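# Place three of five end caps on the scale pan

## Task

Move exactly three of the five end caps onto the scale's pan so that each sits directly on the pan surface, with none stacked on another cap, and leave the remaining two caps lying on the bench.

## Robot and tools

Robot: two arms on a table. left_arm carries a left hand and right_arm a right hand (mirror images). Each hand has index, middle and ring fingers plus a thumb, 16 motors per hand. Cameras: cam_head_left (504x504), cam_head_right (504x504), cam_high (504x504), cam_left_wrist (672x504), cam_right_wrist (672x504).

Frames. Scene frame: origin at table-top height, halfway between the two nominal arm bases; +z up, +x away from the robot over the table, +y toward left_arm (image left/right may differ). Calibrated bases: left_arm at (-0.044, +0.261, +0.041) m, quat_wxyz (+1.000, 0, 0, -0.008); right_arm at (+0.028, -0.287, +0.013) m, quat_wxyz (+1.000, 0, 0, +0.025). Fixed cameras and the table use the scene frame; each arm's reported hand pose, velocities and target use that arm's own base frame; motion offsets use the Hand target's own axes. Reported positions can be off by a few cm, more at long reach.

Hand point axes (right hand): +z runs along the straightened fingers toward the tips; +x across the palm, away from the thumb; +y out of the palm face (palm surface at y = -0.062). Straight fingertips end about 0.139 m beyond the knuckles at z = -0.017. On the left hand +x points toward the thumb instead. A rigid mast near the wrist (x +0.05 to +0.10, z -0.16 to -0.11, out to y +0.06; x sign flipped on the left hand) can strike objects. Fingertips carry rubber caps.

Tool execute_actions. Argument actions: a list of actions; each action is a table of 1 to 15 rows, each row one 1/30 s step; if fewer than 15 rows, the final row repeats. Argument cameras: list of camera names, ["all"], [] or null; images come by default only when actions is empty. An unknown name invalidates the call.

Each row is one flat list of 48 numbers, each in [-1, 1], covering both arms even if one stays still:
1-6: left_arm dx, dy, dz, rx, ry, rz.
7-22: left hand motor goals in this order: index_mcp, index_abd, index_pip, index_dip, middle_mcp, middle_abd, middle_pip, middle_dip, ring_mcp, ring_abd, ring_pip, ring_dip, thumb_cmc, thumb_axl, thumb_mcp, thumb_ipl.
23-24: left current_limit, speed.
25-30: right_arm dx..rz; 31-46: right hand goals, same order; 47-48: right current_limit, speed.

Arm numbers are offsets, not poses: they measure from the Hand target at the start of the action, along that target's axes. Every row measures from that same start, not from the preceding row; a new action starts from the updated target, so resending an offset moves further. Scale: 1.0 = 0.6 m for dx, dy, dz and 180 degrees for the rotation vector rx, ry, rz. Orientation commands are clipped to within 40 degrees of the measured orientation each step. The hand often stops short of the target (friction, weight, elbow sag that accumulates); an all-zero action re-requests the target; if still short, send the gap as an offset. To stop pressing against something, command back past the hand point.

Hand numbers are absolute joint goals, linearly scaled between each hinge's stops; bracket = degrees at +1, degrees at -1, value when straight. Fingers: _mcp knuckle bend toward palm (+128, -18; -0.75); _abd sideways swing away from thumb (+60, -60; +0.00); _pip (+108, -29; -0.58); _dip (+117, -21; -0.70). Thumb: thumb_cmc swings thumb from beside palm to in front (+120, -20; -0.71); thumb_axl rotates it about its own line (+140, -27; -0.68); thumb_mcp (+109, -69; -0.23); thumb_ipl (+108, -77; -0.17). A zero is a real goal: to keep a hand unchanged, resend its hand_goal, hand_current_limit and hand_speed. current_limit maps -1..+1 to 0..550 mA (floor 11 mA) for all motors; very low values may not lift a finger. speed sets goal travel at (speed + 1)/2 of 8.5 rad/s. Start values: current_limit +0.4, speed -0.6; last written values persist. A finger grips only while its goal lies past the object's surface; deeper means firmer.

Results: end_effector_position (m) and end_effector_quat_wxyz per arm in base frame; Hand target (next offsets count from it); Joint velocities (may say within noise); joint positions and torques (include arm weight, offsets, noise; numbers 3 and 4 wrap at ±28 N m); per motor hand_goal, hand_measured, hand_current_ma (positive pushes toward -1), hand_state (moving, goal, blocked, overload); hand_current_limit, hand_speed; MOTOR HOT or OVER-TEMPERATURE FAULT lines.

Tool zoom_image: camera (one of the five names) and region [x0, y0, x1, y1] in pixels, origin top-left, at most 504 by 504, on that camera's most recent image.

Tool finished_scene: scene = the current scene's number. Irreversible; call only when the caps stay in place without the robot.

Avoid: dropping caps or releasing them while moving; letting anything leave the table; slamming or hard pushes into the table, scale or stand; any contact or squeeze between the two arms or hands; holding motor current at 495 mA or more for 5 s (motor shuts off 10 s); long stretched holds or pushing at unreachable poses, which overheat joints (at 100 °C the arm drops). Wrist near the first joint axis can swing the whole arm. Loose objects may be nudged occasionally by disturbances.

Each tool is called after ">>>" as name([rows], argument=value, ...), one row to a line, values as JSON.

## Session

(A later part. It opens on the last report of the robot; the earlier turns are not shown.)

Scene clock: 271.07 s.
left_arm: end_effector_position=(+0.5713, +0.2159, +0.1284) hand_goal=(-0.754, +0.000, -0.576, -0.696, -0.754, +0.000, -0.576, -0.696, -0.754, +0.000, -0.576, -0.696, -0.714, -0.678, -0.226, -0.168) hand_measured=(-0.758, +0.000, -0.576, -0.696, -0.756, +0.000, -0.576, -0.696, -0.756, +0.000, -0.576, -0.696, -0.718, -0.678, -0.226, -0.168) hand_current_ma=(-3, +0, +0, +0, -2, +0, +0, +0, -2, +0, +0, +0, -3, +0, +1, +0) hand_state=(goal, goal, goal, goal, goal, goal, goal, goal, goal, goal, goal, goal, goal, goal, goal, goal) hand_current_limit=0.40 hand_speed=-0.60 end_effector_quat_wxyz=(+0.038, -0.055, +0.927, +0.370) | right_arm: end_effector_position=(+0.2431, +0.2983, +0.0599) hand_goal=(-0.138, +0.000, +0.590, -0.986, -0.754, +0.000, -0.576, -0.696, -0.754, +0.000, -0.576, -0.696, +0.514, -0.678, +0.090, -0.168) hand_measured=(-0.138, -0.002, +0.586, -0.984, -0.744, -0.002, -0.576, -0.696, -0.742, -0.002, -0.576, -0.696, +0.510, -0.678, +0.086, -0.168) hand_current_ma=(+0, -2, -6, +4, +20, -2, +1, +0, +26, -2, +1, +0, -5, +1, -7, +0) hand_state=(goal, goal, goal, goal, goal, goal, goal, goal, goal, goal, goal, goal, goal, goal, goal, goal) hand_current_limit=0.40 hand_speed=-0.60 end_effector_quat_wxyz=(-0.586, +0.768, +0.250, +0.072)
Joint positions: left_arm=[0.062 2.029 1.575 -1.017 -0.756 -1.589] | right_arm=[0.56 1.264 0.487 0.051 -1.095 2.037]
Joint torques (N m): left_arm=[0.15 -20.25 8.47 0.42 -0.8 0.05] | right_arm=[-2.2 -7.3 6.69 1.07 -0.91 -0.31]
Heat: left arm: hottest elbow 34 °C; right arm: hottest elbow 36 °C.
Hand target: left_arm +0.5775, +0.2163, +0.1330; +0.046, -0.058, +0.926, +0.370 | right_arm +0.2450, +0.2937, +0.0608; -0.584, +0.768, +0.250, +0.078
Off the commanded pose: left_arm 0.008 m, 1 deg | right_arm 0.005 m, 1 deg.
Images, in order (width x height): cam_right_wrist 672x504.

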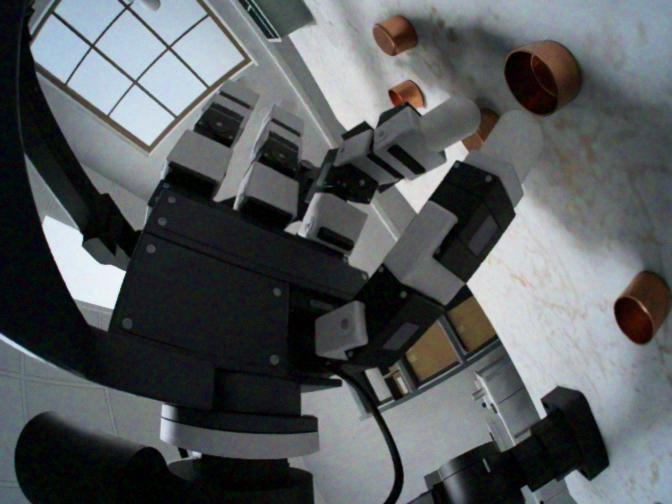

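>>> execute_actions([
  [[0,0,0,0,0,0,-0.754,0,-0.576,-0.696,-0.754,0,-0.576,-0.696,-0.754,0,-0.576,-0.696,-0.714,-0.678,-0.226,-0.168,0.4,-0.6,0,0,0,0,0,0,-0.411,0,0.591,-0.986,-0.754,0,-0.576,-0.696,-0.754,0,-0.576,-0.696,0.514,-0.678,-0.056,-0.168,0.4,-0.6]],
  [[0,0,0,0,0,0,-0.754,0,-0.576,-0.696,-0.754,0,-0.576,-0.696,-0.754,0,-0.576,-0.696,-0.714,-0.678,-0.226,-0.168,0.4,-0.6,0,0.0162,0.0183,0,0,0,-0.411,0,0.591,-0.986,-0.754,0,-0.576,-0.696,-0.754,0,-0.576,-0.696,0.514,-0.678,-0.056,-0.168,0.4,-0.6]],
], cameras=["cam_right_wrist"])

>>> zoom_image(camera="cam_right_wrist", region=[350, 0, 672, 300])

Scene clock: 294.27 s.
left_arm: end_effector_position=(+0.5713, +0.2159, +0.1284) hand_goal=(-0.754, +0.000, -0.576, -0.696, -0.754, +0.000, -0.576, -0.696, -0.754, +0.000, -0.576, -0.696, -0.714, -0.678, -0.226, -0.168) hand_measured=(-0.758, +0.000, -0.576, -0.696, -0.756, +0.000, -0.576, -0.696, -0.756, +0.000, -0.576, -0.696, -0.718, -0.678, -0.226, -0.168) hand_current_ma=(-3, +0, +0, +0, -2, +0, +0, +0, -2, +0, +0, +0, -3, +0, +1, +0) hand_state=(goal, goal, goal, goal, goal, goal, goal, goal, goal, goal, goal, goal, goal, goal, goal, goal) hand_current_limit=0.40 hand_speed=-0.60 end_effector_quat_wxyz=(+0.038, -0.055, +0.927, +0.370) | right_arm: end_effector_position=(+0.2506, +0.3013, +0.0537) hand_goal=(-0.412, +0.000, +0.590, -0.986, -0.754, +0.000, -0.576, -0.696, -0.754, +0.000, -0.576, -0.696, +0.514, -0.678, -0.056, -0.168) hand_measured=(-0.400, -0.002, +0.586, -0.984, -0.744, -0.002, -0.576, -0.696, -0.742, -0.002, -0.576, -0.696, +0.510, -0.678, -0.054, -0.168) hand_current_ma=(+27, -2, -6, +4, +20, -2, +1, +0, +26, -2, +1, +0, -5, +1, +5, +0) hand_state=(goal, goal, goal, goal, goal, goal, goal, goal, goal, goal, goal, goal, goal, goal, goal, goal) hand_current_limit=0.40 hand_speed=-0.60 end_effector_quat_wxyz=(-0.584, +0.767, +0.252, +0.082)
Joint positions: left_arm=[0.062 2.029 1.575 -1.017 -0.756 -1.589] | right_arm=[0.56 1.297 0.487 0.102 -1.085 2.037]
Joint torques (N m): left_arm=[0.15 -20.25 8.47 0.42 -0.8 0.05] | right_arm=[-0.44 -5.66 6.42 2.21 -0.74 -0.04]
Heat: left arm: hottest elbow 34 °C; right arm: hottest elbow 35 °C.
Hand target: left_arm +0.5775, +0.2163, +0.1330; +0.046, -0.058, +0.926, +0.370 | right_arm +0.2477, +0.3021, +0.0490; -0.584, +0.768, +0.249, +0.078
Off the commanded pose: left_arm 0.008 m, 1 deg | right_arm 0.005 m, 1 deg.
Images, in order (width x height): cam_right_wrist 672x504.

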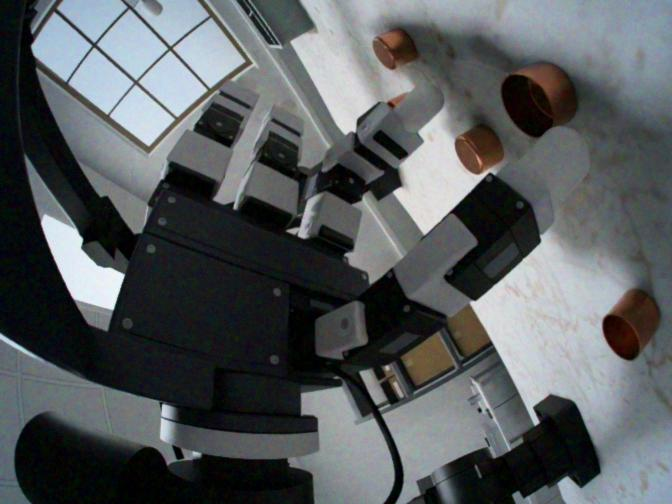

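Scaled by 1.565 from the camera's 672x504 image, which has a finer 960x720 frame.

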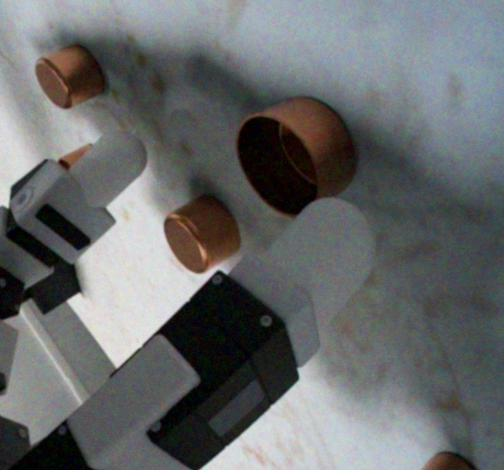

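>>> execute_actions([
  [[0,0,0,0,0,0,-0.754,0,-0.576,-0.696,-0.754,0,-0.576,-0.696,-0.754,0,-0.576,-0.696,-0.714,-0.678,-0.226,-0.168,0.4,-0.6,-0.0004,0.0189,0.0013,0,0,0,-0.411,0,0.591,-0.986,-0.754,0,-0.576,-0.696,-0.754,0,-0.576,-0.696,0.514,-0.678,-0.056,-0.168,0.4,-0.6]],
], cameras=["cam_right_wrist"])

>>> zoom_image(camera="cam_right_wrist", region=[350, 0, 672, 300])

Scene clock: 302.70 s.
left_arm: end_effector_position=(+0.5713, +0.2159, +0.1284) hand_goal=(-0.754, +0.000, -0.576, -0.696, -0.754, +0.000, -0.576, -0.696, -0.754, +0.000, -0.576, -0.696, -0.714, -0.678, -0.226, -0.168) hand_measured=(-0.758, +0.000, -0.576, -0.696, -0.756, +0.000, -0.576, -0.696, -0.756, +0.000, -0.576, -0.696, -0.718, -0.678, -0.226, -0.168) hand_current_ma=(-3, +0, +0, +0, -2, +0, +0, +0, -2, +0, +0, +0, -3, +0, +1, +0) hand_state=(goal, goal, goal, goal, goal, goal, goal, goal, goal, goal, goal, goal, goal, goal, goal, goal) hand_current_limit=0.40 hand_speed=-0.60 end_effector_quat_wxyz=(+0.038, -0.055, +0.927, +0.370) | right_arm: end_effector_position=(+0.2507, +0.3023, +0.0427) hand_goal=(-0.412, +0.000, +0.590, -0.986, -0.754, +0.000, -0.576, -0.696, -0.754, +0.000, -0.576, -0.696, +0.514, -0.678, -0.056, -0.168) hand_measured=(-0.400, -0.002, +0.586, -0.984, -0.744, -0.002, -0.576, -0.696, -0.742, -0.002, -0.576, -0.696, +0.510, -0.678, -0.054, -0.168) hand_current_ma=(+27, -2, -6, +4, +20, -2, +1, +0, +26, -2, +1, +0, -5, +1, +5, +0) hand_state=(goal, goal, goal, goal, goal, goal, goal, goal, goal, goal, goal, goal, goal, goal, goal, goal) hand_current_limit=0.40 hand_speed=-0.60 end_effector_quat_wxyz=(-0.584, +0.769, +0.249, +0.074)
Joint positions: left_arm=[0.062 2.029 1.575 -1.017 -0.756 -1.589] | right_arm=[0.56 1.339 0.487 0.127 -1.09 2.037]
Joint torques (N m): left_arm=[0.15 -20.19 8.47 0.43 -0.8 0.05] | right_arm=[-1.67 -6.07 6.23 2.1 -0.93 -0.23]
Heat: left arm: hottest elbow 34 °C; right arm: hottest elbow 35 °C.
Hand target: left_arm +0.5775, +0.2163, +0.1330; +0.046, -0.058, +0.926, +0.370 | right_arm +0.2527, +0.3006, +0.0390; -0.584, +0.768, +0.249, +0.078
Off the commanded pose: left_arm 0.008 m, 1 deg | right_arm 0.005 m, 0 deg.
Images, in order (width x height): cam_right_wrist 672x504.

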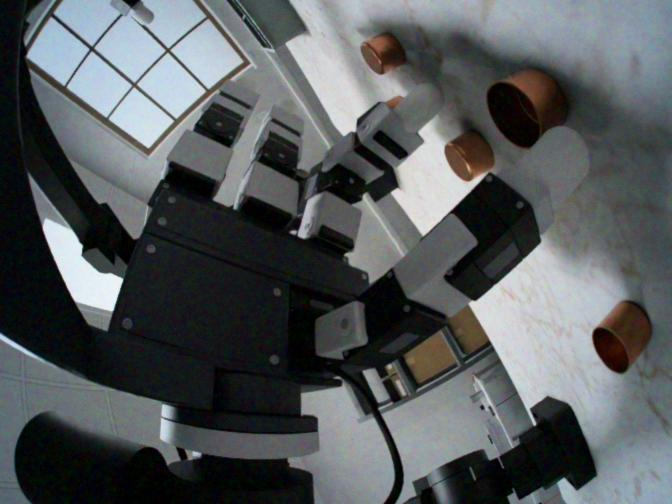

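Scaled by 1.565 from the camera's 672x504 image, which has a finer 960x720 frame.

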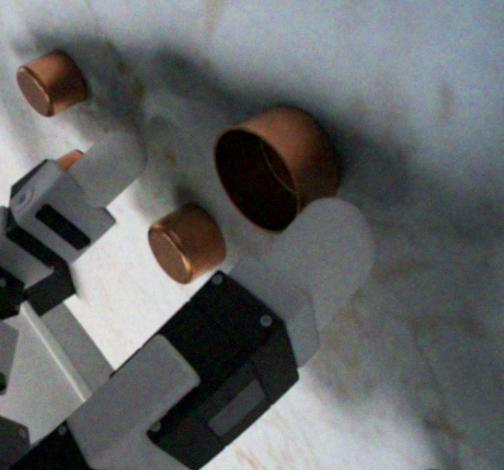

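>>> execute_actions([
  [[0,0,0,0,0,0,-0.754,0,-0.576,-0.696,-0.754,0,-0.576,-0.696,-0.754,0,-0.576,-0.696,-0.714,-0.678,-0.226,-0.168,0.4,-0.6,0.01445,0.0113,-0.0042,0,0,0,-0.411,0,0.591,-0.986,-0.754,0,-0.576,-0.696,-0.754,0,-0.576,-0.696,0.514,-0.678,-0.056,-0.168,0.4,-0.6]],
], cameras=["cam_right_wrist","cam_high","cam_head_left"])

>>> zoom_image(camera="cam_right_wrist", region=[350, 0, 672, 300])

>>> zoom_image(camera="cam_high", region=[220, 270, 400, 420])

Scene clock: 314.17 s.
left_arm: end_effector_position=(+0.5713, +0.2159, +0.1284) hand_goal=(-0.754, +0.000, -0.576, -0.696, -0.754, +0.000, -0.576, -0.696, -0.754, +0.000, -0.576, -0.696, -0.714, -0.678, -0.226, -0.168) hand_measured=(-0.758, +0.000, -0.576, -0.696, -0.756, +0.000, -0.576, -0.696, -0.756, +0.000, -0.576, -0.696, -0.718, -0.678, -0.226, -0.168) hand_current_ma=(-3, +0, +0, +0, -2, +0, +0, +0, -2, +0, +0, +0, -3, +0, +1, +0) hand_state=(goal, goal, goal, goal, goal, goal, goal, goal, goal, goal, goal, goal, goal, goal, goal, goal) hand_current_limit=0.40 hand_speed=-0.60 end_effector_quat_wxyz=(+0.038, -0.055, +0.927, +0.370) | right_arm: end_effector_position=(+0.2527, +0.2988, +0.0350) hand_goal=(-0.412, +0.000, +0.590, -0.986, -0.754, +0.000, -0.576, -0.696, -0.754, +0.000, -0.576, -0.696, +0.514, -0.678, -0.056, -0.168) hand_measured=(-0.400, -0.002, +0.586, -0.984, -0.744, -0.002, -0.576, -0.696, -0.742, -0.002, -0.576, -0.696, +0.510, -0.678, -0.054, -0.168) hand_current_ma=(+26, -2, -6, +4, +20, -2, +1, +0, +26, -2, +1, +0, -5, +1, +4, +0) hand_state=(goal, goal, goal, goal, goal, goal, goal, goal, goal, goal, goal, goal, goal, goal, goal, goal) hand_current_limit=0.40 hand_speed=-0.60 end_effector_quat_wxyz=(-0.585, +0.769, +0.249, +0.070)
Joint positions: left_arm=[0.062 2.029 1.575 -1.017 -0.756 -1.589] | right_arm=[0.544 1.365 0.487 0.127 -1.106 2.014]
Joint torques (N m): left_arm=[0.15 -20.19 8.49 0.42 -0.8 0.05] | right_arm=[-2.32 -6.18 8.03 1.09 -0.96 -0.3]
Heat: left arm: hottest elbow 34 °C; right arm: hottest elbow 35 °C.
Hand target: left_arm +0.5775, +0.2163, +0.1330; +0.046, -0.058, +0.926, +0.370 | right_arm +0.2638, +0.2994, +0.0375; -0.584, +0.768, +0.249, +0.078
Off the commanded pose: left_arm 0.008 m, 1 deg | right_arm 0.011 m, 1 deg.
Images, in order (width x height): cam_head_left 504x504, cam_high 504x504, cam_right_wrist 672x504.

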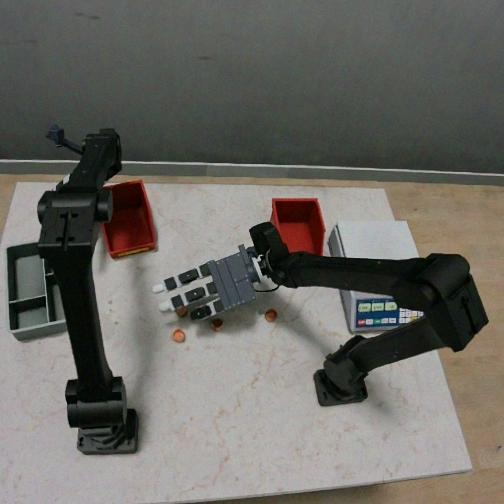

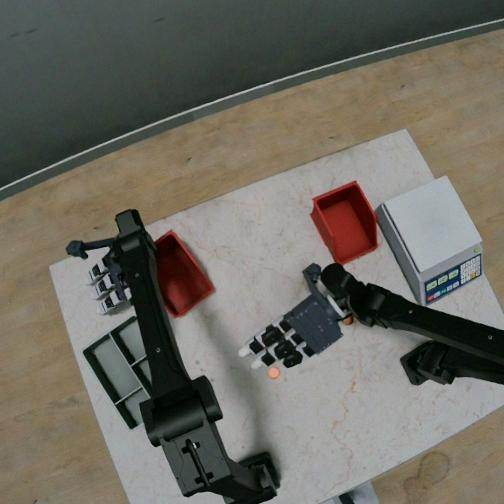

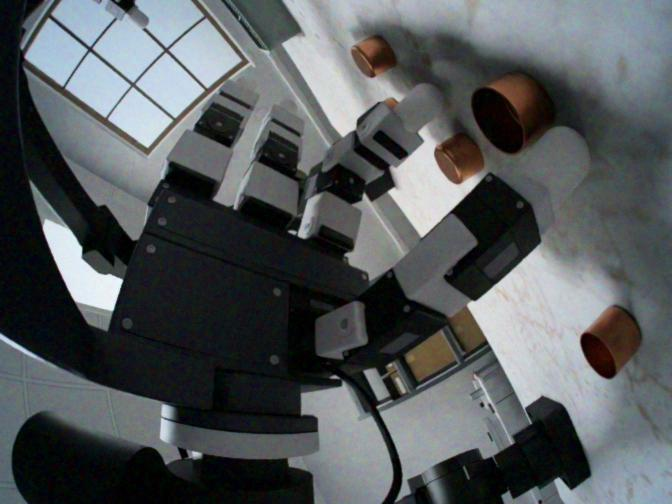

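Scaled by 1.565 from the camera's 672x504 image, which has a finer 960x720 frame.

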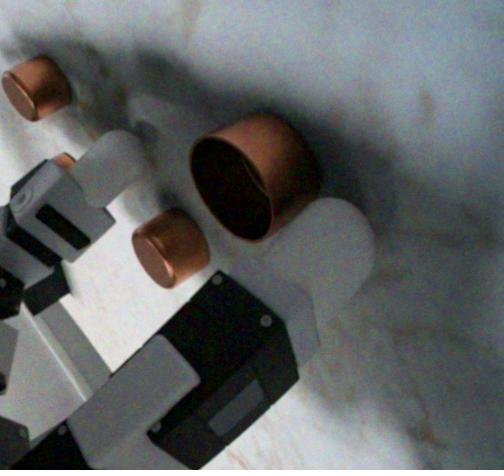

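Scaled by 2.800 from the camera's 504x504 image, which has a finer 720x720 frame.

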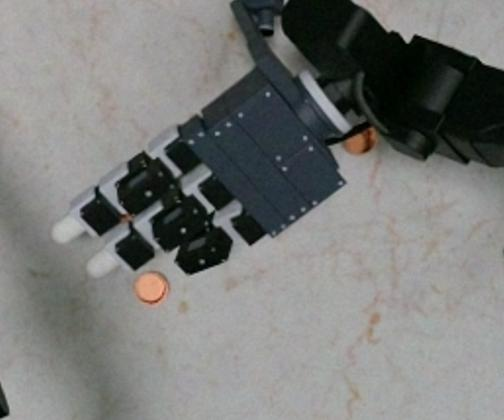

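>>> execute_actions([
  [[0,0,0,0,0,0,-0.754,0,-0.576,-0.696,-0.754,0,-0.576,-0.696,-0.754,0,-0.576,-0.696,-0.714,-0.678,-0.226,-0.168,0.4,-0.6,0.0086,0.0143,-0.0255,0,0,0,-0.411,0,0.591,-0.986,-0.754,0,-0.576,-0.696,-0.754,0,-0.576,-0.696,0.514,-0.678,-0.056,-0.168,0.4,-0.6]],
], cameras=["cam_right_wrist","cam_head_left"])

>>> zoom_image(camera="cam_right_wrist", region=[350, 0, 672, 300])

Scene clock: 322.10 s.
left_arm: end_effector_position=(+0.5713, +0.2159, +0.1284) hand_goal=(-0.754, +0.000, -0.576, -0.696, -0.754, +0.000, -0.576, -0.696, -0.754, +0.000, -0.576, -0.696, -0.714, -0.678, -0.226, -0.168) hand_measured=(-0.758, +0.000, -0.576, -0.696, -0.756, +0.000, -0.576, -0.696, -0.756, +0.000, -0.576, -0.696, -0.718, -0.678, -0.226, -0.168) hand_current_ma=(-3, +0, +0, +0, -2, +0, +0, +0, -2, +0, +0, +0, -3, +0, +1, +0) hand_state=(goal, goal, goal, goal, goal, goal, goal, goal, goal, goal, goal, goal, goal, goal, goal, goal) hand_current_limit=0.40 hand_speed=-0.60 end_effector_quat_wxyz=(+0.038, -0.055, +0.927, +0.370) | right_arm: end_effector_position=(+0.2558, +0.2806, +0.0300) hand_goal=(-0.412, +0.000, +0.590, -0.986, -0.754, +0.000, -0.576, -0.696, -0.754, +0.000, -0.576, -0.696, +0.514, -0.678, -0.056, -0.168) hand_measured=(-0.402, -0.002, +0.586, -0.984, -0.744, -0.002, -0.576, -0.696, -0.742, -0.002, -0.576, -0.696, +0.512, -0.678, -0.052, -0.164) hand_current_ma=(+25, -2, -6, +4, +20, -2, +1, +0, +26, -2, +1, +0, -2, +1, +10, +8) hand_state=(goal, goal, goal, goal, goal, goal, goal, goal, goal, goal, goal, goal, goal, goal, goal, goal) hand_current_limit=0.40 hand_speed=-0.60 end_effector_quat_wxyz=(-0.586, +0.771, +0.242, +0.062)
Joint positions: left_arm=[0.062 2.029 1.575 -1.017 -0.756 -1.589] | right_arm=[0.486 1.368 0.492 0.027 -1.15 1.929]
Joint torques (N m): left_arm=[0.15 -20.25 8.47 0.42 -0.8 0.04] | right_arm=[-2.2 -5.89 9.26 1.1 -0.86 -0.35]
Heat: left arm: hottest elbow 34 °C; right arm: hottest elbow 35 °C.
Hand target: left_arm +0.5775, +0.2163, +0.1330; +0.046, -0.058, +0.926, +0.370 | right_arm +0.2750, +0.2850, +0.0369; -0.584, +0.768, +0.249, +0.078
Off the commanded pose: left_arm 0.008 m, 1 deg | right_arm 0.021 m, 2 deg.
Images, in order (width x height): cam_head_left 504x504, cam_right_wrist 672x504.

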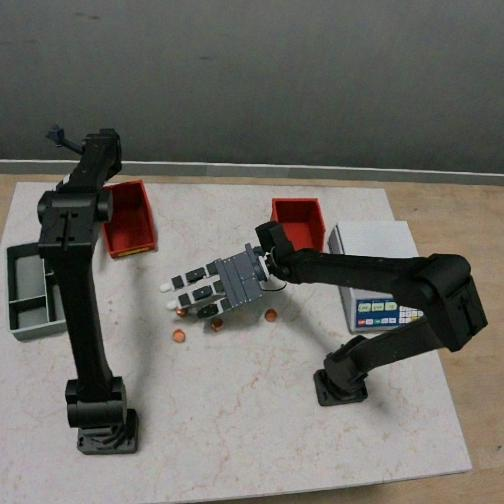

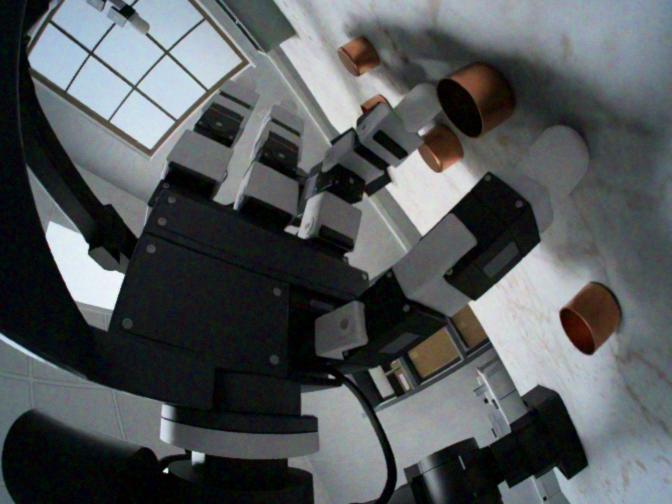

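Scaled by 1.565 from the camera's 672x504 image, which has a finer 960x720 frame.

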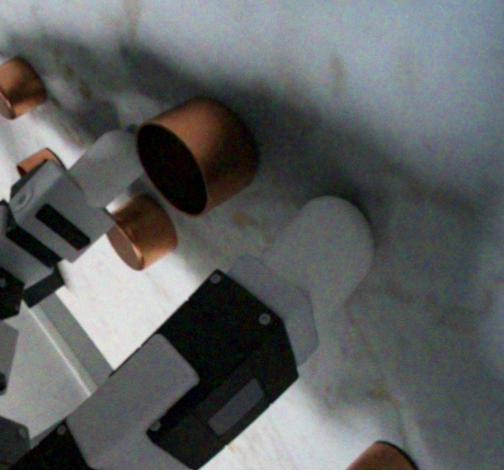

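>>> execute_actions([
  [[0,0,0,0,0,0,-0.754,0,-0.576,-0.696,-0.754,0,-0.576,-0.696,-0.754,0,-0.576,-0.696,-0.714,-0.678,-0.226,-0.168,0.4,-0.6,0.0131,-0.0098,0.0005,0,0,0,-0.411,0,0.591,-0.986,-0.754,0,-0.576,-0.696,-0.754,0,-0.576,-0.696,0.514,-0.678,-0.056,-0.168,0.4,-0.6]],
], cameras=["cam_right_wrist","cam_head_left"])

>>> zoom_image(camera="cam_right_wrist", region=[350, 0, 672, 300])

Scene clock: 332.20 s.
left_arm: end_effector_position=(+0.5713, +0.2159, +0.1284) hand_goal=(-0.754, +0.000, -0.576, -0.696, -0.754, +0.000, -0.576, -0.696, -0.754, +0.000, -0.576, -0.696, -0.714, -0.678, -0.226, -0.168) hand_measured=(-0.758, +0.000, -0.576, -0.696, -0.756, +0.000, -0.576, -0.696, -0.756, +0.000, -0.576, -0.696, -0.718, -0.678, -0.226, -0.168) hand_current_ma=(-3, +0, +0, +0, -2, +0, +0, +0, -2, +0, +0, +0, -3, +0, +1, +0) hand_state=(goal, goal, goal, goal, goal, goal, goal, goal, goal, goal, goal, goal, goal, goal, goal, goal) hand_current_limit=0.40 hand_speed=-0.60 end_effector_quat_wxyz=(+0.038, -0.055, +0.927, +0.370) | right_arm: end_effector_position=(+0.2583, +0.2813, +0.0322) hand_goal=(-0.412, +0.000, +0.590, -0.986, -0.754, +0.000, -0.576, -0.696, -0.754, +0.000, -0.576, -0.696, +0.514, -0.678, -0.056, -0.168) hand_measured=(-0.402, -0.002, +0.586, -0.984, -0.744, -0.002, -0.576, -0.696, -0.742, -0.002, -0.576, -0.696, +0.512, -0.678, -0.054, -0.166) hand_current_ma=(+25, -2, -6, +4, +20, -2, +1, +0, +26, -2, +1, +0, -2, +1, +5, +5) hand_state=(goal, goal, goal, goal, goal, goal, goal, goal, goal, goal, goal, goal, goal, goal, goal, goal) hand_current_limit=0.40 hand_speed=-0.60 end_effector_quat_wxyz=(-0.584, +0.774, +0.239, +0.059)
Joint positions: left_arm=[0.062 2.029 1.575 -1.017 -0.756 -1.589] | right_arm=[0.486 1.368 0.506 0.002 -1.147 1.927]
Joint torques (N m): left_arm=[0.09 -20.25 8.46 0.42 -0.8 0.05] | right_arm=[-1.73 -6.95 9.77 0.92 -0.9 -0.28]
Heat: left arm: hottest elbow 34 °C; right arm: hottest elbow 36 °C.
Hand target: left_arm +0.5775, +0.2163, +0.1330; +0.046, -0.058, +0.926, +0.370 | right_arm +0.2789, +0.2886, +0.0450; -0.584, +0.768, +0.249, +0.078
Off the commanded pose: left_arm 0.008 m, 1 deg | right_arm 0.025 m, 3 deg.
Images, in order (width x height): cam_head_left 504x504, cam_right_wrist 672x504.

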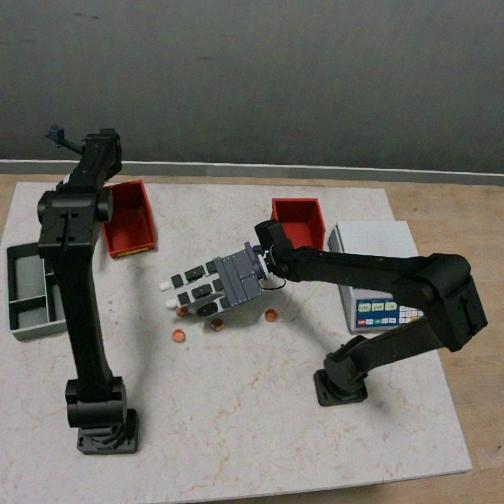

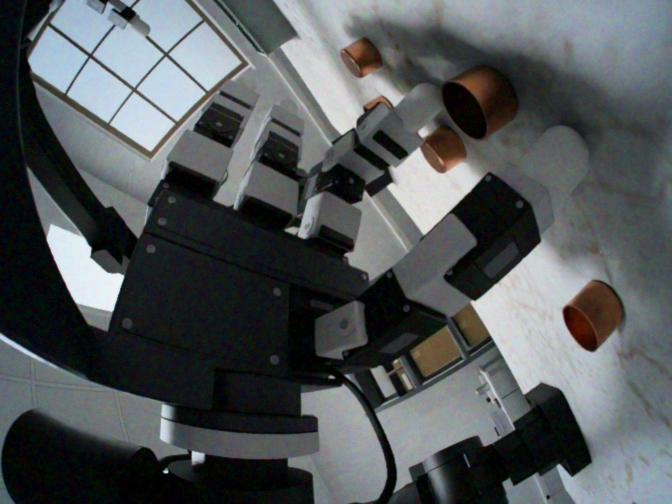

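Scaled by 1.565 from the camera's 672x504 image, which has a finer 960x720 frame.

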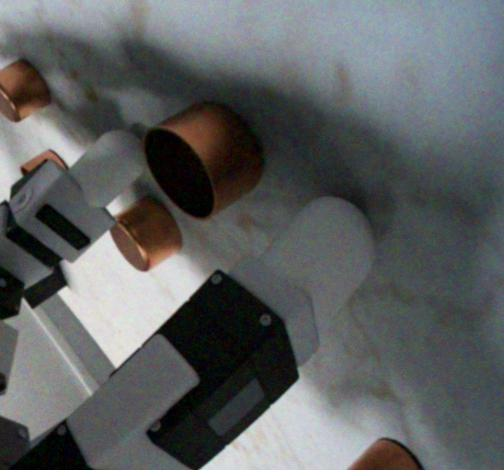

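>>> execute_actions([
  [[0,0,0,0,0,0,-0.754,0,-0.576,-0.696,-0.754,0,-0.576,-0.696,-0.754,0,-0.576,-0.696,-0.714,-0.678,-0.226,-0.168,0.4,-0.6,0.0213,0.0008,-0.0067,0,0,0,-0.411,0,0.591,-0.986,-0.754,0,-0.576,-0.696,-0.754,0,-0.576,-0.696,0.514,-0.678,-0.056,-0.168,0.4,-0.6]],
], cameras=["cam_right_wrist"])

>>> zoom_image(camera="cam_right_wrist", region=[350, 0, 672, 300])

Scene clock: 336.80 s.
left_arm: end_effector_position=(+0.5713, +0.2159, +0.1284) hand_goal=(-0.754, +0.000, -0.576, -0.696, -0.754, +0.000, -0.576, -0.696, -0.754, +0.000, -0.576, -0.696, -0.714, -0.678, -0.226, -0.168) hand_measured=(-0.758, +0.000, -0.576, -0.696, -0.756, +0.000, -0.576, -0.696, -0.756, +0.000, -0.576, -0.696, -0.718, -0.678, -0.226, -0.168) hand_current_ma=(-3, +0, +0, +0, -2, +0, +0, +0, -2, +0, +0, +0, -3, +0, +1, +0) hand_state=(goal, goal, goal, goal, goal, goal, goal, goal, goal, goal, goal, goal, goal, goal, goal, goal) hand_current_limit=0.40 hand_speed=-0.60 end_effector_quat_wxyz=(+0.038, -0.055, +0.927, +0.370) | right_arm: end_effector_position=(+0.2705, +0.2834, +0.0413) hand_goal=(-0.412, +0.000, +0.590, -0.986, -0.754, +0.000, -0.576, -0.696, -0.754, +0.000, -0.576, -0.696, +0.514, -0.678, -0.056, -0.168) hand_measured=(-0.402, -0.002, +0.586, -0.984, -0.744, -0.002, -0.576, -0.696, -0.742, -0.002, -0.576, -0.696, +0.512, -0.678, -0.054, -0.166) hand_current_ma=(+25, -2, -6, +4, +20, -2, +1, +0, +26, -2, +1, +0, -2, +1, +5, +4) hand_state=(goal, goal, goal, goal, goal, goal, goal, goal, goal, goal, goal, goal, goal, goal, goal, goal) hand_current_limit=0.40 hand_speed=-0.60 end_effector_quat_wxyz=(-0.584, +0.772, +0.243, +0.063)
Joint positions: left_arm=[0.062 2.029 1.575 -1.017 -0.756 -1.589] | right_arm=[0.474 1.37 0.546 -0.053 -1.154 1.897]
Joint torques (N m): left_arm=[0.15 -20.25 8.47 0.43 -0.79 0.05] | right_arm=[-2.26 -6.36 9.92 0.91 -1.09 -0.26]
Heat: left arm: hottest elbow 34 °C; right arm: hottest elbow 36 °C.
Hand target: left_arm +0.5775, +0.2163, +0.1330; +0.046, -0.058, +0.926, +0.370 | right_arm +0.2909, +0.2885, +0.0511; -0.584, +0.768, +0.249, +0.078
Off the commanded pose: left_arm 0.008 m, 1 deg | right_arm 0.023 m, 2 deg.
Images, in order (width x height): cam_right_wrist 672x504.

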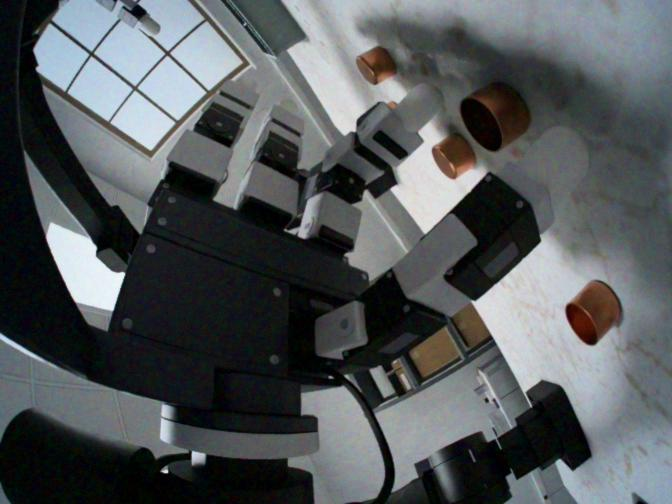

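Scaled by 1.565 from the camera's 672x504 image, which has a finer 960x720 frame.

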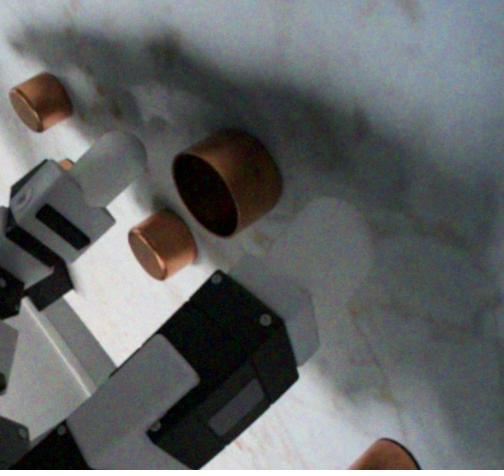

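>>> execute_actions([
  [[0,0,0,0,0,0,-0.754,0,-0.576,-0.696,-0.754,0,-0.576,-0.696,-0.754,0,-0.576,-0.696,-0.714,-0.678,-0.226,-0.168,0.4,-0.6,-0.001,0.0137,0.0037,0,0,0,-0.411,0,0.591,-0.986,-0.754,0,-0.576,-0.696,-0.754,0,-0.576,-0.696,0.514,-0.678,-0.056,-0.168,0.4,-0.6]],
], cameras=["cam_right_wrist"])

>>> zoom_image(camera="cam_right_wrist", region=[350, 0, 672, 300])

Scene clock: 342.60 s.
left_arm: end_effector_position=(+0.5713, +0.2159, +0.1284) hand_goal=(-0.754, +0.000, -0.576, -0.696, -0.754, +0.000, -0.576, -0.696, -0.754, +0.000, -0.576, -0.696, -0.714, -0.678, -0.226, -0.168) hand_measured=(-0.758, +0.000, -0.576, -0.696, -0.756, +0.000, -0.576, -0.696, -0.756, +0.000, -0.576, -0.696, -0.718, -0.678, -0.226, -0.168) hand_current_ma=(-3, +0, +0, +0, -2, +0, +0, +0, -2, +0, +0, +0, -3, +0, +1, +0) hand_state=(goal, goal, goal, goal, goal, goal, goal, goal, goal, goal, goal, goal, goal, goal, goal, goal) hand_current_limit=0.40 hand_speed=-0.60 end_effector_quat_wxyz=(+0.038, -0.055, +0.927, +0.370) | right_arm: end_effector_position=(+0.2689, +0.2820, +0.0311) hand_goal=(-0.412, +0.000, +0.590, -0.986, -0.754, +0.000, -0.576, -0.696, -0.754, +0.000, -0.576, -0.696, +0.514, -0.678, -0.056, -0.168) hand_measured=(-0.402, -0.002, +0.586, -0.984, -0.744, -0.002, -0.576, -0.696, -0.742, -0.002, -0.576, -0.696, +0.512, -0.678, -0.054, -0.166) hand_current_ma=(+25, -2, -6, +4, +20, -2, +1, +0, +26, -2, +1, +0, -2, +1, +5, +4) hand_state=(goal, goal, goal, goal, goal, goal, goal, goal, goal, goal, goal, goal, goal, goal, goal, goal) hand_current_limit=0.40 hand_speed=-0.60 end_effector_quat_wxyz=(-0.582, +0.776, +0.239, +0.053)
Joint positions: left_arm=[0.062 2.029 1.575 -1.017 -0.756 -1.589] | right_arm=[0.472 1.4 0.546 -0.053 -1.156 1.888]
Joint torques (N m): left_arm=[0.15 -20.25 8.49 0.43 -0.8 0.05] | right_arm=[-2.37 -6.83 9.85 1.69 -1.11 -0.3]
Heat: left arm: hottest elbow 34 °C; right arm: hottest elbow 36 °C.
Hand target: left_arm +0.5775, +0.2163, +0.1330; +0.046, -0.058, +0.926, +0.370 | right_arm +0.2938, +0.2888, +0.0430; -0.584, +0.768, +0.249, +0.078
Off the commanded pose: left_arm 0.008 m, 1 deg | right_arm 0.029 m, 3 deg.
Images, in order (width x height): cam_right_wrist 672x504.

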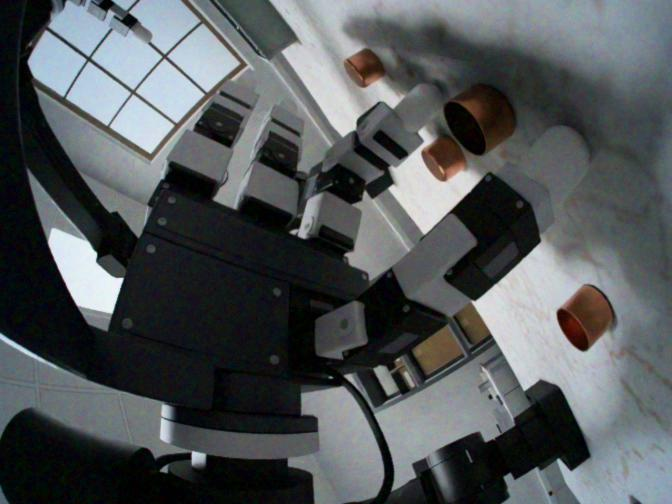

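Scaled by 1.565 from the camera's 672x504 image, which has a finer 960x720 frame.

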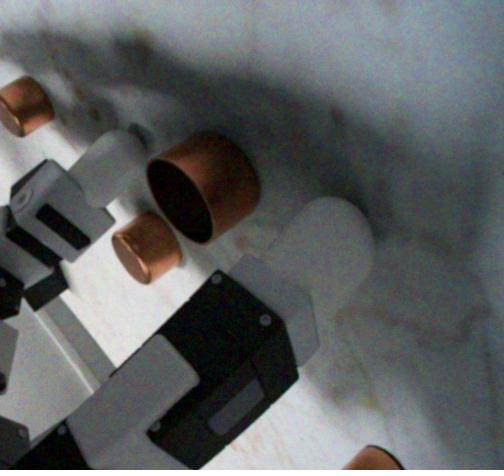

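>>> execute_actions([
  [[0,0,0,0,0,0,-0.754,0,-0.576,-0.696,-0.754,0,-0.576,-0.696,-0.754,0,-0.576,-0.696,-0.714,-0.678,-0.226,-0.168,0.4,-0.6,0.0133,-0.0025,0.0022,0,0,0,-0.411,0,0.591,-0.986,-0.754,0,-0.576,-0.696,-0.754,0,-0.576,-0.696,0.514,-0.678,-0.056,-0.168,0.4,-0.6]],
], cameras=["cam_right_wrist"])

>>> zoom_image(camera="cam_right_wrist", region=[350, 0, 672, 300])

Scene clock: 347.67 s.
left_arm: end_effector_position=(+0.5713, +0.2159, +0.1284) hand_goal=(-0.754, +0.000, -0.576, -0.696, -0.754, +0.000, -0.576, -0.696, -0.754, +0.000, -0.576, -0.696, -0.714, -0.678, -0.226, -0.168) hand_measured=(-0.758, +0.000, -0.576, -0.696, -0.756, +0.000, -0.576, -0.696, -0.756, +0.000, -0.576, -0.696, -0.718, -0.678, -0.226, -0.168) hand_current_ma=(-3, +0, +0, +0, -2, +0, +0, +0, -2, +0, +0, +0, -3, +0, +1, +0) hand_state=(goal, goal, goal, goal, goal, goal, goal, goal, goal, goal, goal, goal, goal, goal, goal, goal) hand_current_limit=0.40 hand_speed=-0.60 end_effector_quat_wxyz=(+0.038, -0.055, +0.927, +0.370) | right_arm: end_effector_position=(+0.2783, +0.2868, +0.0373) hand_goal=(-0.412, +0.000, +0.590, -0.986, -0.754, +0.000, -0.576, -0.696, -0.754, +0.000, -0.576, -0.696, +0.514, -0.678, -0.056, -0.168) hand_measured=(-0.402, -0.002, +0.586, -0.984, -0.744, -0.002, -0.576, -0.696, -0.742, -0.002, -0.576, -0.696, +0.512, -0.678, -0.054, -0.166) hand_current_ma=(+25, -2, -6, +4, +20, -2, +1, +0, +26, -2, +1, +0, -2, +1, +5, +4) hand_state=(goal, goal, goal, goal, goal, goal, goal, goal, goal, goal, goal, goal, goal, goal, goal, goal) hand_current_limit=0.40 hand_speed=-0.60 end_effector_quat_wxyz=(-0.583, +0.773, +0.243, +0.060)
Joint positions: left_arm=[0.062 2.029 1.575 -1.017 -0.756 -1.589] | right_arm=[0.472 1.405 0.569 -0.053 -1.156 1.888]
Joint torques (N m): left_arm=[0.15 -20.31 8.49 0.43 -0.8 0.05] | right_arm=[-2.14 -6.77 9.8 1.35 -1.03 -0.24]
Heat: left arm: hottest elbow 34 °C; right arm: hottest elbow 36 °C.
Hand target: left_arm +0.5775, +0.2163, +0.1330; +0.046, -0.058, +0.926, +0.370 | right_arm +0.2997, +0.2926, +0.0471; -0.584, +0.768, +0.249, +0.078
Off the commanded pose: left_arm 0.008 m, 1 deg | right_arm 0.024 m, 2 deg.
Images, in order (width x height): cam_right_wrist 672x504.

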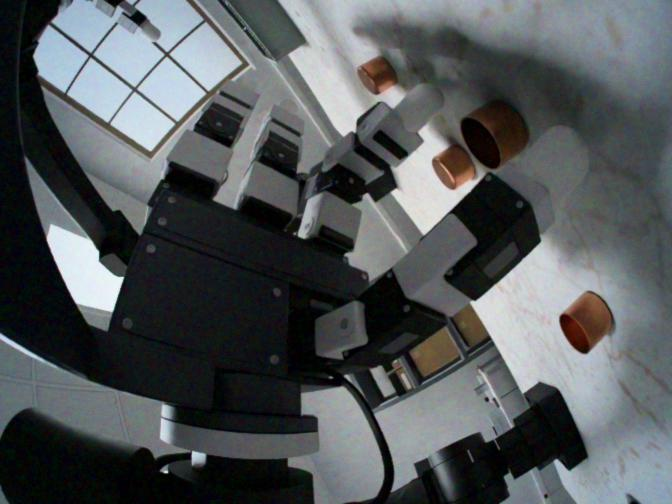

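Scaled by 1.565 from the camera's 672x504 image, which has a finer 960x720 frame.

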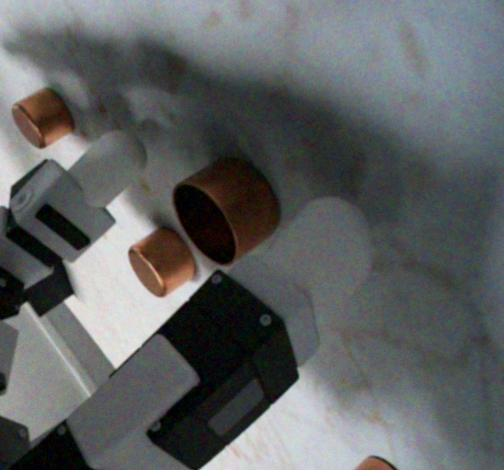

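>>> execute_actions([
  [[0,0,0,0,0,0,-0.754,0,-0.576,-0.696,-0.754,0,-0.576,-0.696,-0.754,0,-0.576,-0.696,-0.714,-0.678,-0.226,-0.168,0.4,-0.6,-0.0098,0.0053,0.0045,0,0,0,-0.411,0,0.591,-0.986,-0.754,0,-0.576,-0.696,-0.754,0,-0.576,-0.696,0.514,-0.678,-0.056,-0.168,0.4,-0.6]],
  [[0,0,0,0,0,0,-0.754,0,-0.576,-0.696,-0.754,0,-0.576,-0.696,-0.754,0,-0.576,-0.696,-0.714,-0.678,-0.226,-0.168,0.4,-0.6,0,0,0,0,0,0,-0.18,0,0.591,-0.986,-0.754,0,-0.576,-0.696,-0.754,0,-0.576,-0.696,0.514,-0.678,0.05,-0.168,0.0,-0.8]],
], cameras=["cam_right_wrist"])

>>> zoom_image(camera="cam_right_wrist", region=[350, 0, 672, 300])

Scene clock: 355.10 s.
left_arm: end_effector_position=(+0.5713, +0.2159, +0.1284) hand_goal=(-0.754, +0.000, -0.576, -0.696, -0.754, +0.000, -0.576, -0.696, -0.754, +0.000, -0.576, -0.696, -0.714, -0.678, -0.226, -0.168) hand_measured=(-0.758, +0.000, -0.576, -0.696, -0.756, +0.000, -0.576, -0.696, -0.756, +0.000, -0.576, -0.696, -0.718, -0.678, -0.226, -0.168) hand_current_ma=(-3, +0, +0, +0, -2, +0, +0, +0, -2, +0, +0, +0, -3, +0, +1, +0) hand_state=(goal, goal, goal, goal, goal, goal, goal, goal, goal, goal, goal, goal, goal, goal, goal, goal) hand_current_limit=0.40 hand_speed=-0.60 end_effector_quat_wxyz=(+0.038, -0.055, +0.927, +0.370) | right_arm: end_effector_position=(+0.2812, +0.2880, +0.0360) hand_goal=(-0.180, +0.000, +0.590, -0.986, -0.754, +0.000, -0.576, -0.696, -0.754, +0.000, -0.576, -0.696, +0.514, -0.678, +0.050, -0.168) hand_measured=(-0.180, -0.002, +0.586, -0.984, -0.744, -0.002, -0.576, -0.696, -0.742, -0.002, -0.576, -0.696, +0.512, -0.678, +0.048, -0.166) hand_current_ma=(-1, -2, -6, +3, +20, -2, +1, +0, +26, -2, +1, +0, -2, +1, -6, +4) hand_state=(goal, goal, goal, goal, goal, goal, goal, goal, goal, goal, goal, goal, goal, goal, goal, goal) hand_current_limit=0.00 hand_speed=-0.80 end_effector_quat_wxyz=(-0.583, +0.771, +0.246, +0.065)
Joint positions: left_arm=[0.062 2.029 1.575 -1.017 -0.756 -1.589] | right_arm=[0.472 1.414 0.569 -0.034 -1.155 1.888]
Joint torques (N m): left_arm=[0.15 -20.25 8.47 0.43 -0.8 0.04] | right_arm=[-1.55 -6.83 8.53 1.98 -0.92 -0.14]
Heat: left arm: hottest elbow 35 °C; right arm: hottest elbow 37 °C.
Hand target: left_arm +0.5775, +0.2163, +0.1330; +0.046, -0.058, +0.926, +0.370 | right_arm +0.2957, +0.2928, +0.0412; -0.584, +0.768, +0.249, +0.078
Off the commanded pose: left_arm 0.008 m, 1 deg | right_arm 0.016 m, 2 deg.
Images, in order (width x height): cam_right_wrist 672x504.

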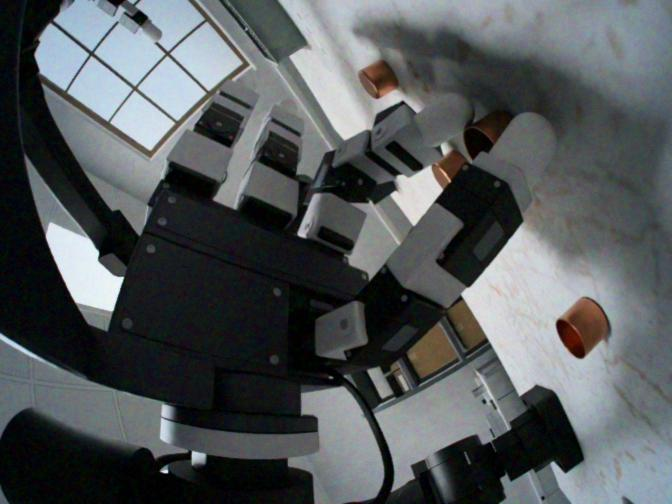

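Scaled by 1.565 from the camera's 672x504 image, which has a finer 960x720 frame.

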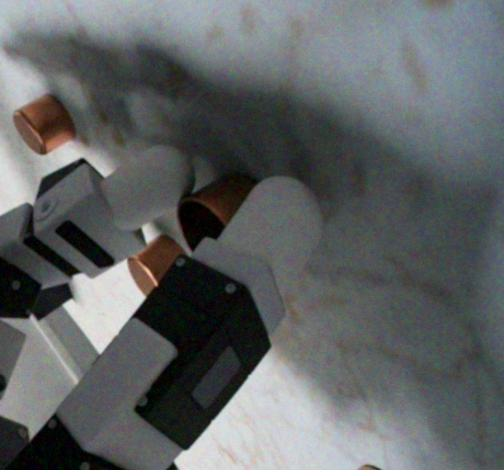

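>>> execute_actions([
  [[0,0,0,0,0,0,-0.754,0,-0.576,-0.696,-0.754,0,-0.576,-0.696,-0.754,0,-0.576,-0.696,-0.714,-0.678,-0.226,-0.168,0.4,-0.6,-0.002,0.003,-0.008,0,0,0,-0.18,0,0.591,-0.986,-0.754,0,-0.576,-0.696,-0.754,0,-0.576,-0.696,0.514,-0.678,0.05,-0.168,0.0,-0.8]],
  [[0,0,0,0,0,0,-0.754,0,-0.576,-0.696,-0.754,0,-0.576,-0.696,-0.754,0,-0.576,-0.696,-0.714,-0.678,-0.226,-0.168,0.4,-0.6,0,0,0,0,0,0,-0.08,0,0.591,-0.986,-0.754,0,-0.576,-0.696,-0.754,0,-0.576,-0.696,0.514,-0.678,0.12,-0.168,0.0,-0.85]],
], cameras=["cam_right_wrist"])

>>> zoom_image(camera="cam_right_wrist", region=[350, 0, 672, 300])

Scene clock: 370.60 s.
left_arm: end_effector_position=(+0.5713, +0.2159, +0.1284) hand_goal=(-0.754, +0.000, -0.576, -0.696, -0.754, +0.000, -0.576, -0.696, -0.754, +0.000, -0.576, -0.696, -0.714, -0.678, -0.226, -0.168) hand_measured=(-0.758, +0.000, -0.576, -0.696, -0.756, +0.000, -0.576, -0.696, -0.756, +0.000, -0.576, -0.696, -0.718, -0.678, -0.226, -0.168) hand_current_ma=(-3, +0, +0, +0, -2, +0, +0, +0, -2, +0, +0, +0, -3, +0, +1, +0) hand_state=(goal, goal, goal, goal, goal, goal, goal, goal, goal, goal, goal, goal, goal, goal, goal, goal) hand_current_limit=0.40 hand_speed=-0.60 end_effector_quat_wxyz=(+0.038, -0.055, +0.927, +0.370) | right_arm: end_effector_position=(+0.2829, +0.2870, +0.0367) hand_goal=(-0.080, +0.000, +0.590, -0.986, -0.754, +0.000, -0.576, -0.696, -0.754, +0.000, -0.576, -0.696, +0.514, -0.678, +0.120, -0.168) hand_measured=(-0.082, -0.002, +0.586, -0.984, -0.744, -0.002, -0.576, -0.696, -0.742, -0.002, -0.576, -0.696, +0.512, -0.678, +0.116, -0.166) hand_current_ma=(-2, -2, -6, +3, +20, -2, +1, +0, +26, -2, +1, +0, -2, +1, -9, +4) hand_state=(goal, goal, goal, goal, goal, goal, goal, goal, goal, goal, goal, goal, goal, goal, goal, goal) hand_current_limit=0.00 hand_speed=-0.85 end_effector_quat_wxyz=(-0.585, +0.770, +0.248, +0.068)
Joint positions: left_arm=[0.062 2.029 1.575 -1.017 -0.756 -1.589] | right_arm=[0.467 1.414 0.569 -0.034 -1.16 1.878]
Joint torques (N m): left_arm=[0.15 -20.25 8.47 0.43 -0.8 0.05] | right_arm=[-2.37 -7 8.46 0.94 -1.07 -0.31]
Heat: left arm: hottest elbow 35 °C; right arm: hottest elbow 37 °C.
Hand target: left_arm +0.5775, +0.2163, +0.1330; +0.046, -0.058, +0.926, +0.370 | right_arm +0.2964, +0.2877, +0.0406; -0.584, +0.768, +0.249, +0.078
Off the commanded pose: left_arm 0.008 m, 1 deg | right_arm 0.014 m, 1 deg.
Images, in order (width x height): cam_right_wrist 672x504.

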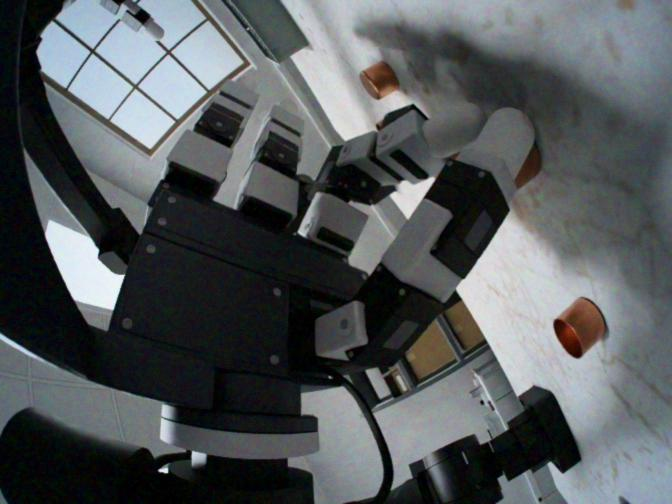

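Scaled by 1.565 from the camera's 672x504 image, which has a finer 960x720 frame.

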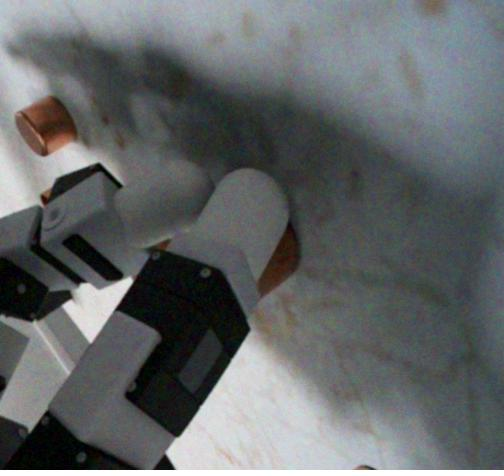

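>>> execute_actions(actions=[], cameras=["all"])

>>> zoom_image(camera="cam_left_wrist", region=[200, 380, 400, 504])

Scene clock: 380.20 s.
left_arm: end_effector_position=(+0.5713, +0.2159, +0.1284) hand_goal=(-0.754, +0.000, -0.576, -0.696, -0.754, +0.000, -0.576, -0.696, -0.754, +0.000, -0.576, -0.696, -0.714, -0.678, -0.226, -0.168) hand_measured=(-0.758, +0.000, -0.576, -0.696, -0.756, +0.000, -0.576, -0.696, -0.756, +0.000, -0.576, -0.696, -0.718, -0.678, -0.226, -0.168) hand_current_ma=(-3, +0, +0, +0, -2, +0, +0, +0, -2, +0, +0, +0, -3, +0, +1, +0) hand_state=(goal, goal, goal, goal, goal, goal, goal, goal, goal, goal, goal, goal, goal, goal, goal, goal) hand_current_limit=0.40 hand_speed=-0.60 end_effector_quat_wxyz=(+0.038, -0.055, +0.927, +0.370) | right_arm: end_effector_position=(+0.2829, +0.2870, +0.0367) hand_goal=(-0.080, +0.000, +0.590, -0.986, -0.754, +0.000, -0.576, -0.696, -0.754, +0.000, -0.576, -0.696, +0.514, -0.678, +0.120, -0.168) hand_measured=(-0.082, -0.002, +0.586, -0.984, -0.744, -0.002, -0.576, -0.696, -0.742, -0.002, -0.576, -0.696, +0.512, -0.678, +0.116, -0.166) hand_current_ma=(-2, -2, -6, +3, +20, -2, +1, +0, +26, -2, +1, +0, -2, +1, -9, +4) hand_state=(goal, goal, goal, goal, goal, goal, goal, goal, goal, goal, goal, goal, goal, goal, goal, goal) hand_current_limit=0.00 hand_speed=-0.85 end_effector_quat_wxyz=(-0.585, +0.770, +0.248, +0.068)
Joint positions: left_arm=[0.062 2.029 1.575 -1.017 -0.756 -1.589] | right_arm=[0.467 1.414 0.569 -0.034 -1.16 1.878]
Joint velocities: within noise
Joint torques (N m): left_arm=[0.15 -20.19 8.49 0.42 -0.8 0.05] | right_arm=[-2.43 -6.95 8.47 0.92 -1.07 -0.31]
Heat: left arm: hottest elbow 35 °C; right arm: hottest elbow 37 °C.
Hand target: left_arm +0.5775, +0.2163, +0.1330; +0.046, -0.058, +0.926, +0.370 | right_arm +0.2964, +0.2877, +0.0406; -0.584, +0.768, +0.249, +0.078
Off the commanded pose: left_arm 0.008 m, 1 deg | right_arm 0.014 m, 1 deg.

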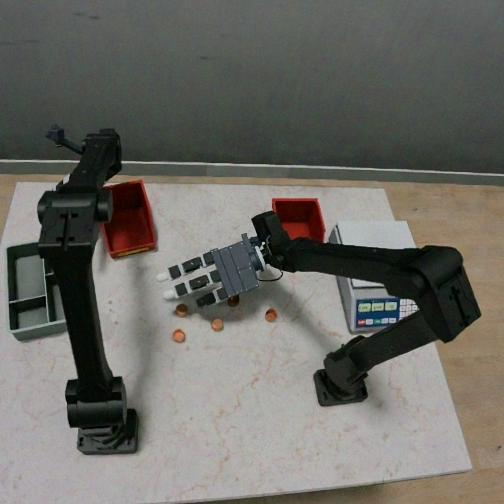

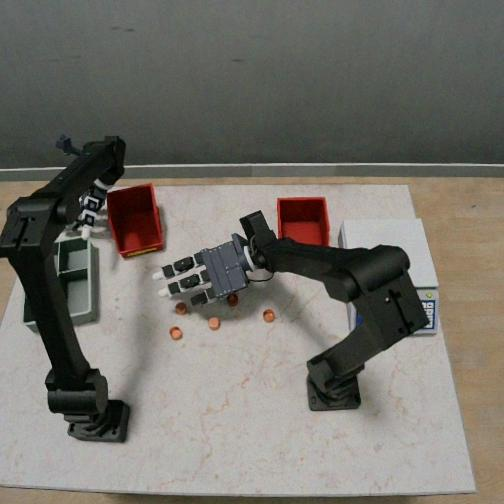

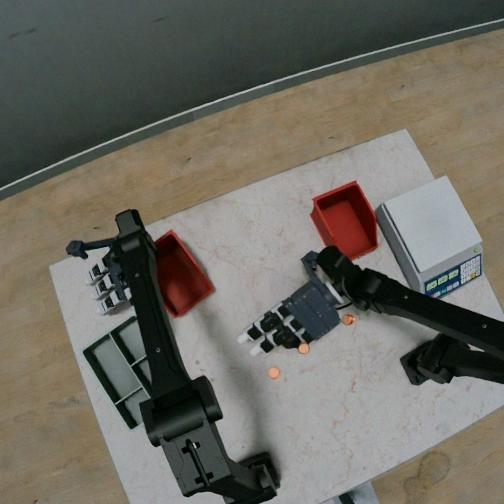

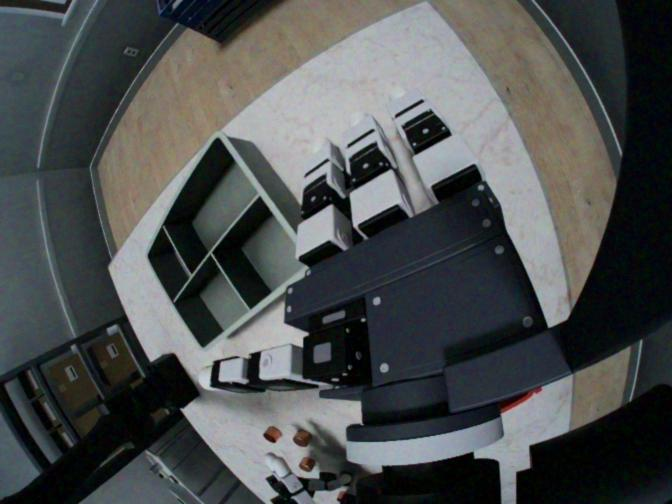

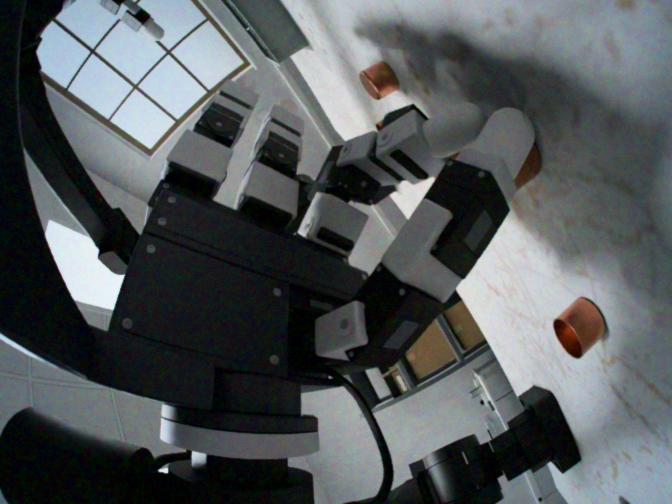

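Scaled by 2.520 from the camera's 672x504 image, which has a finer 960x720 frame.

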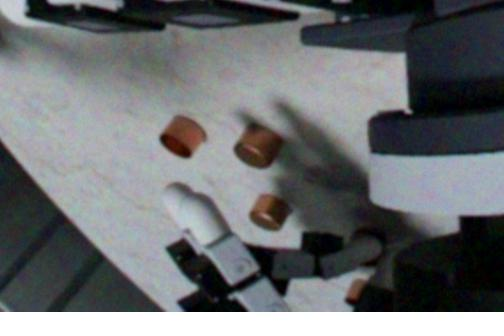

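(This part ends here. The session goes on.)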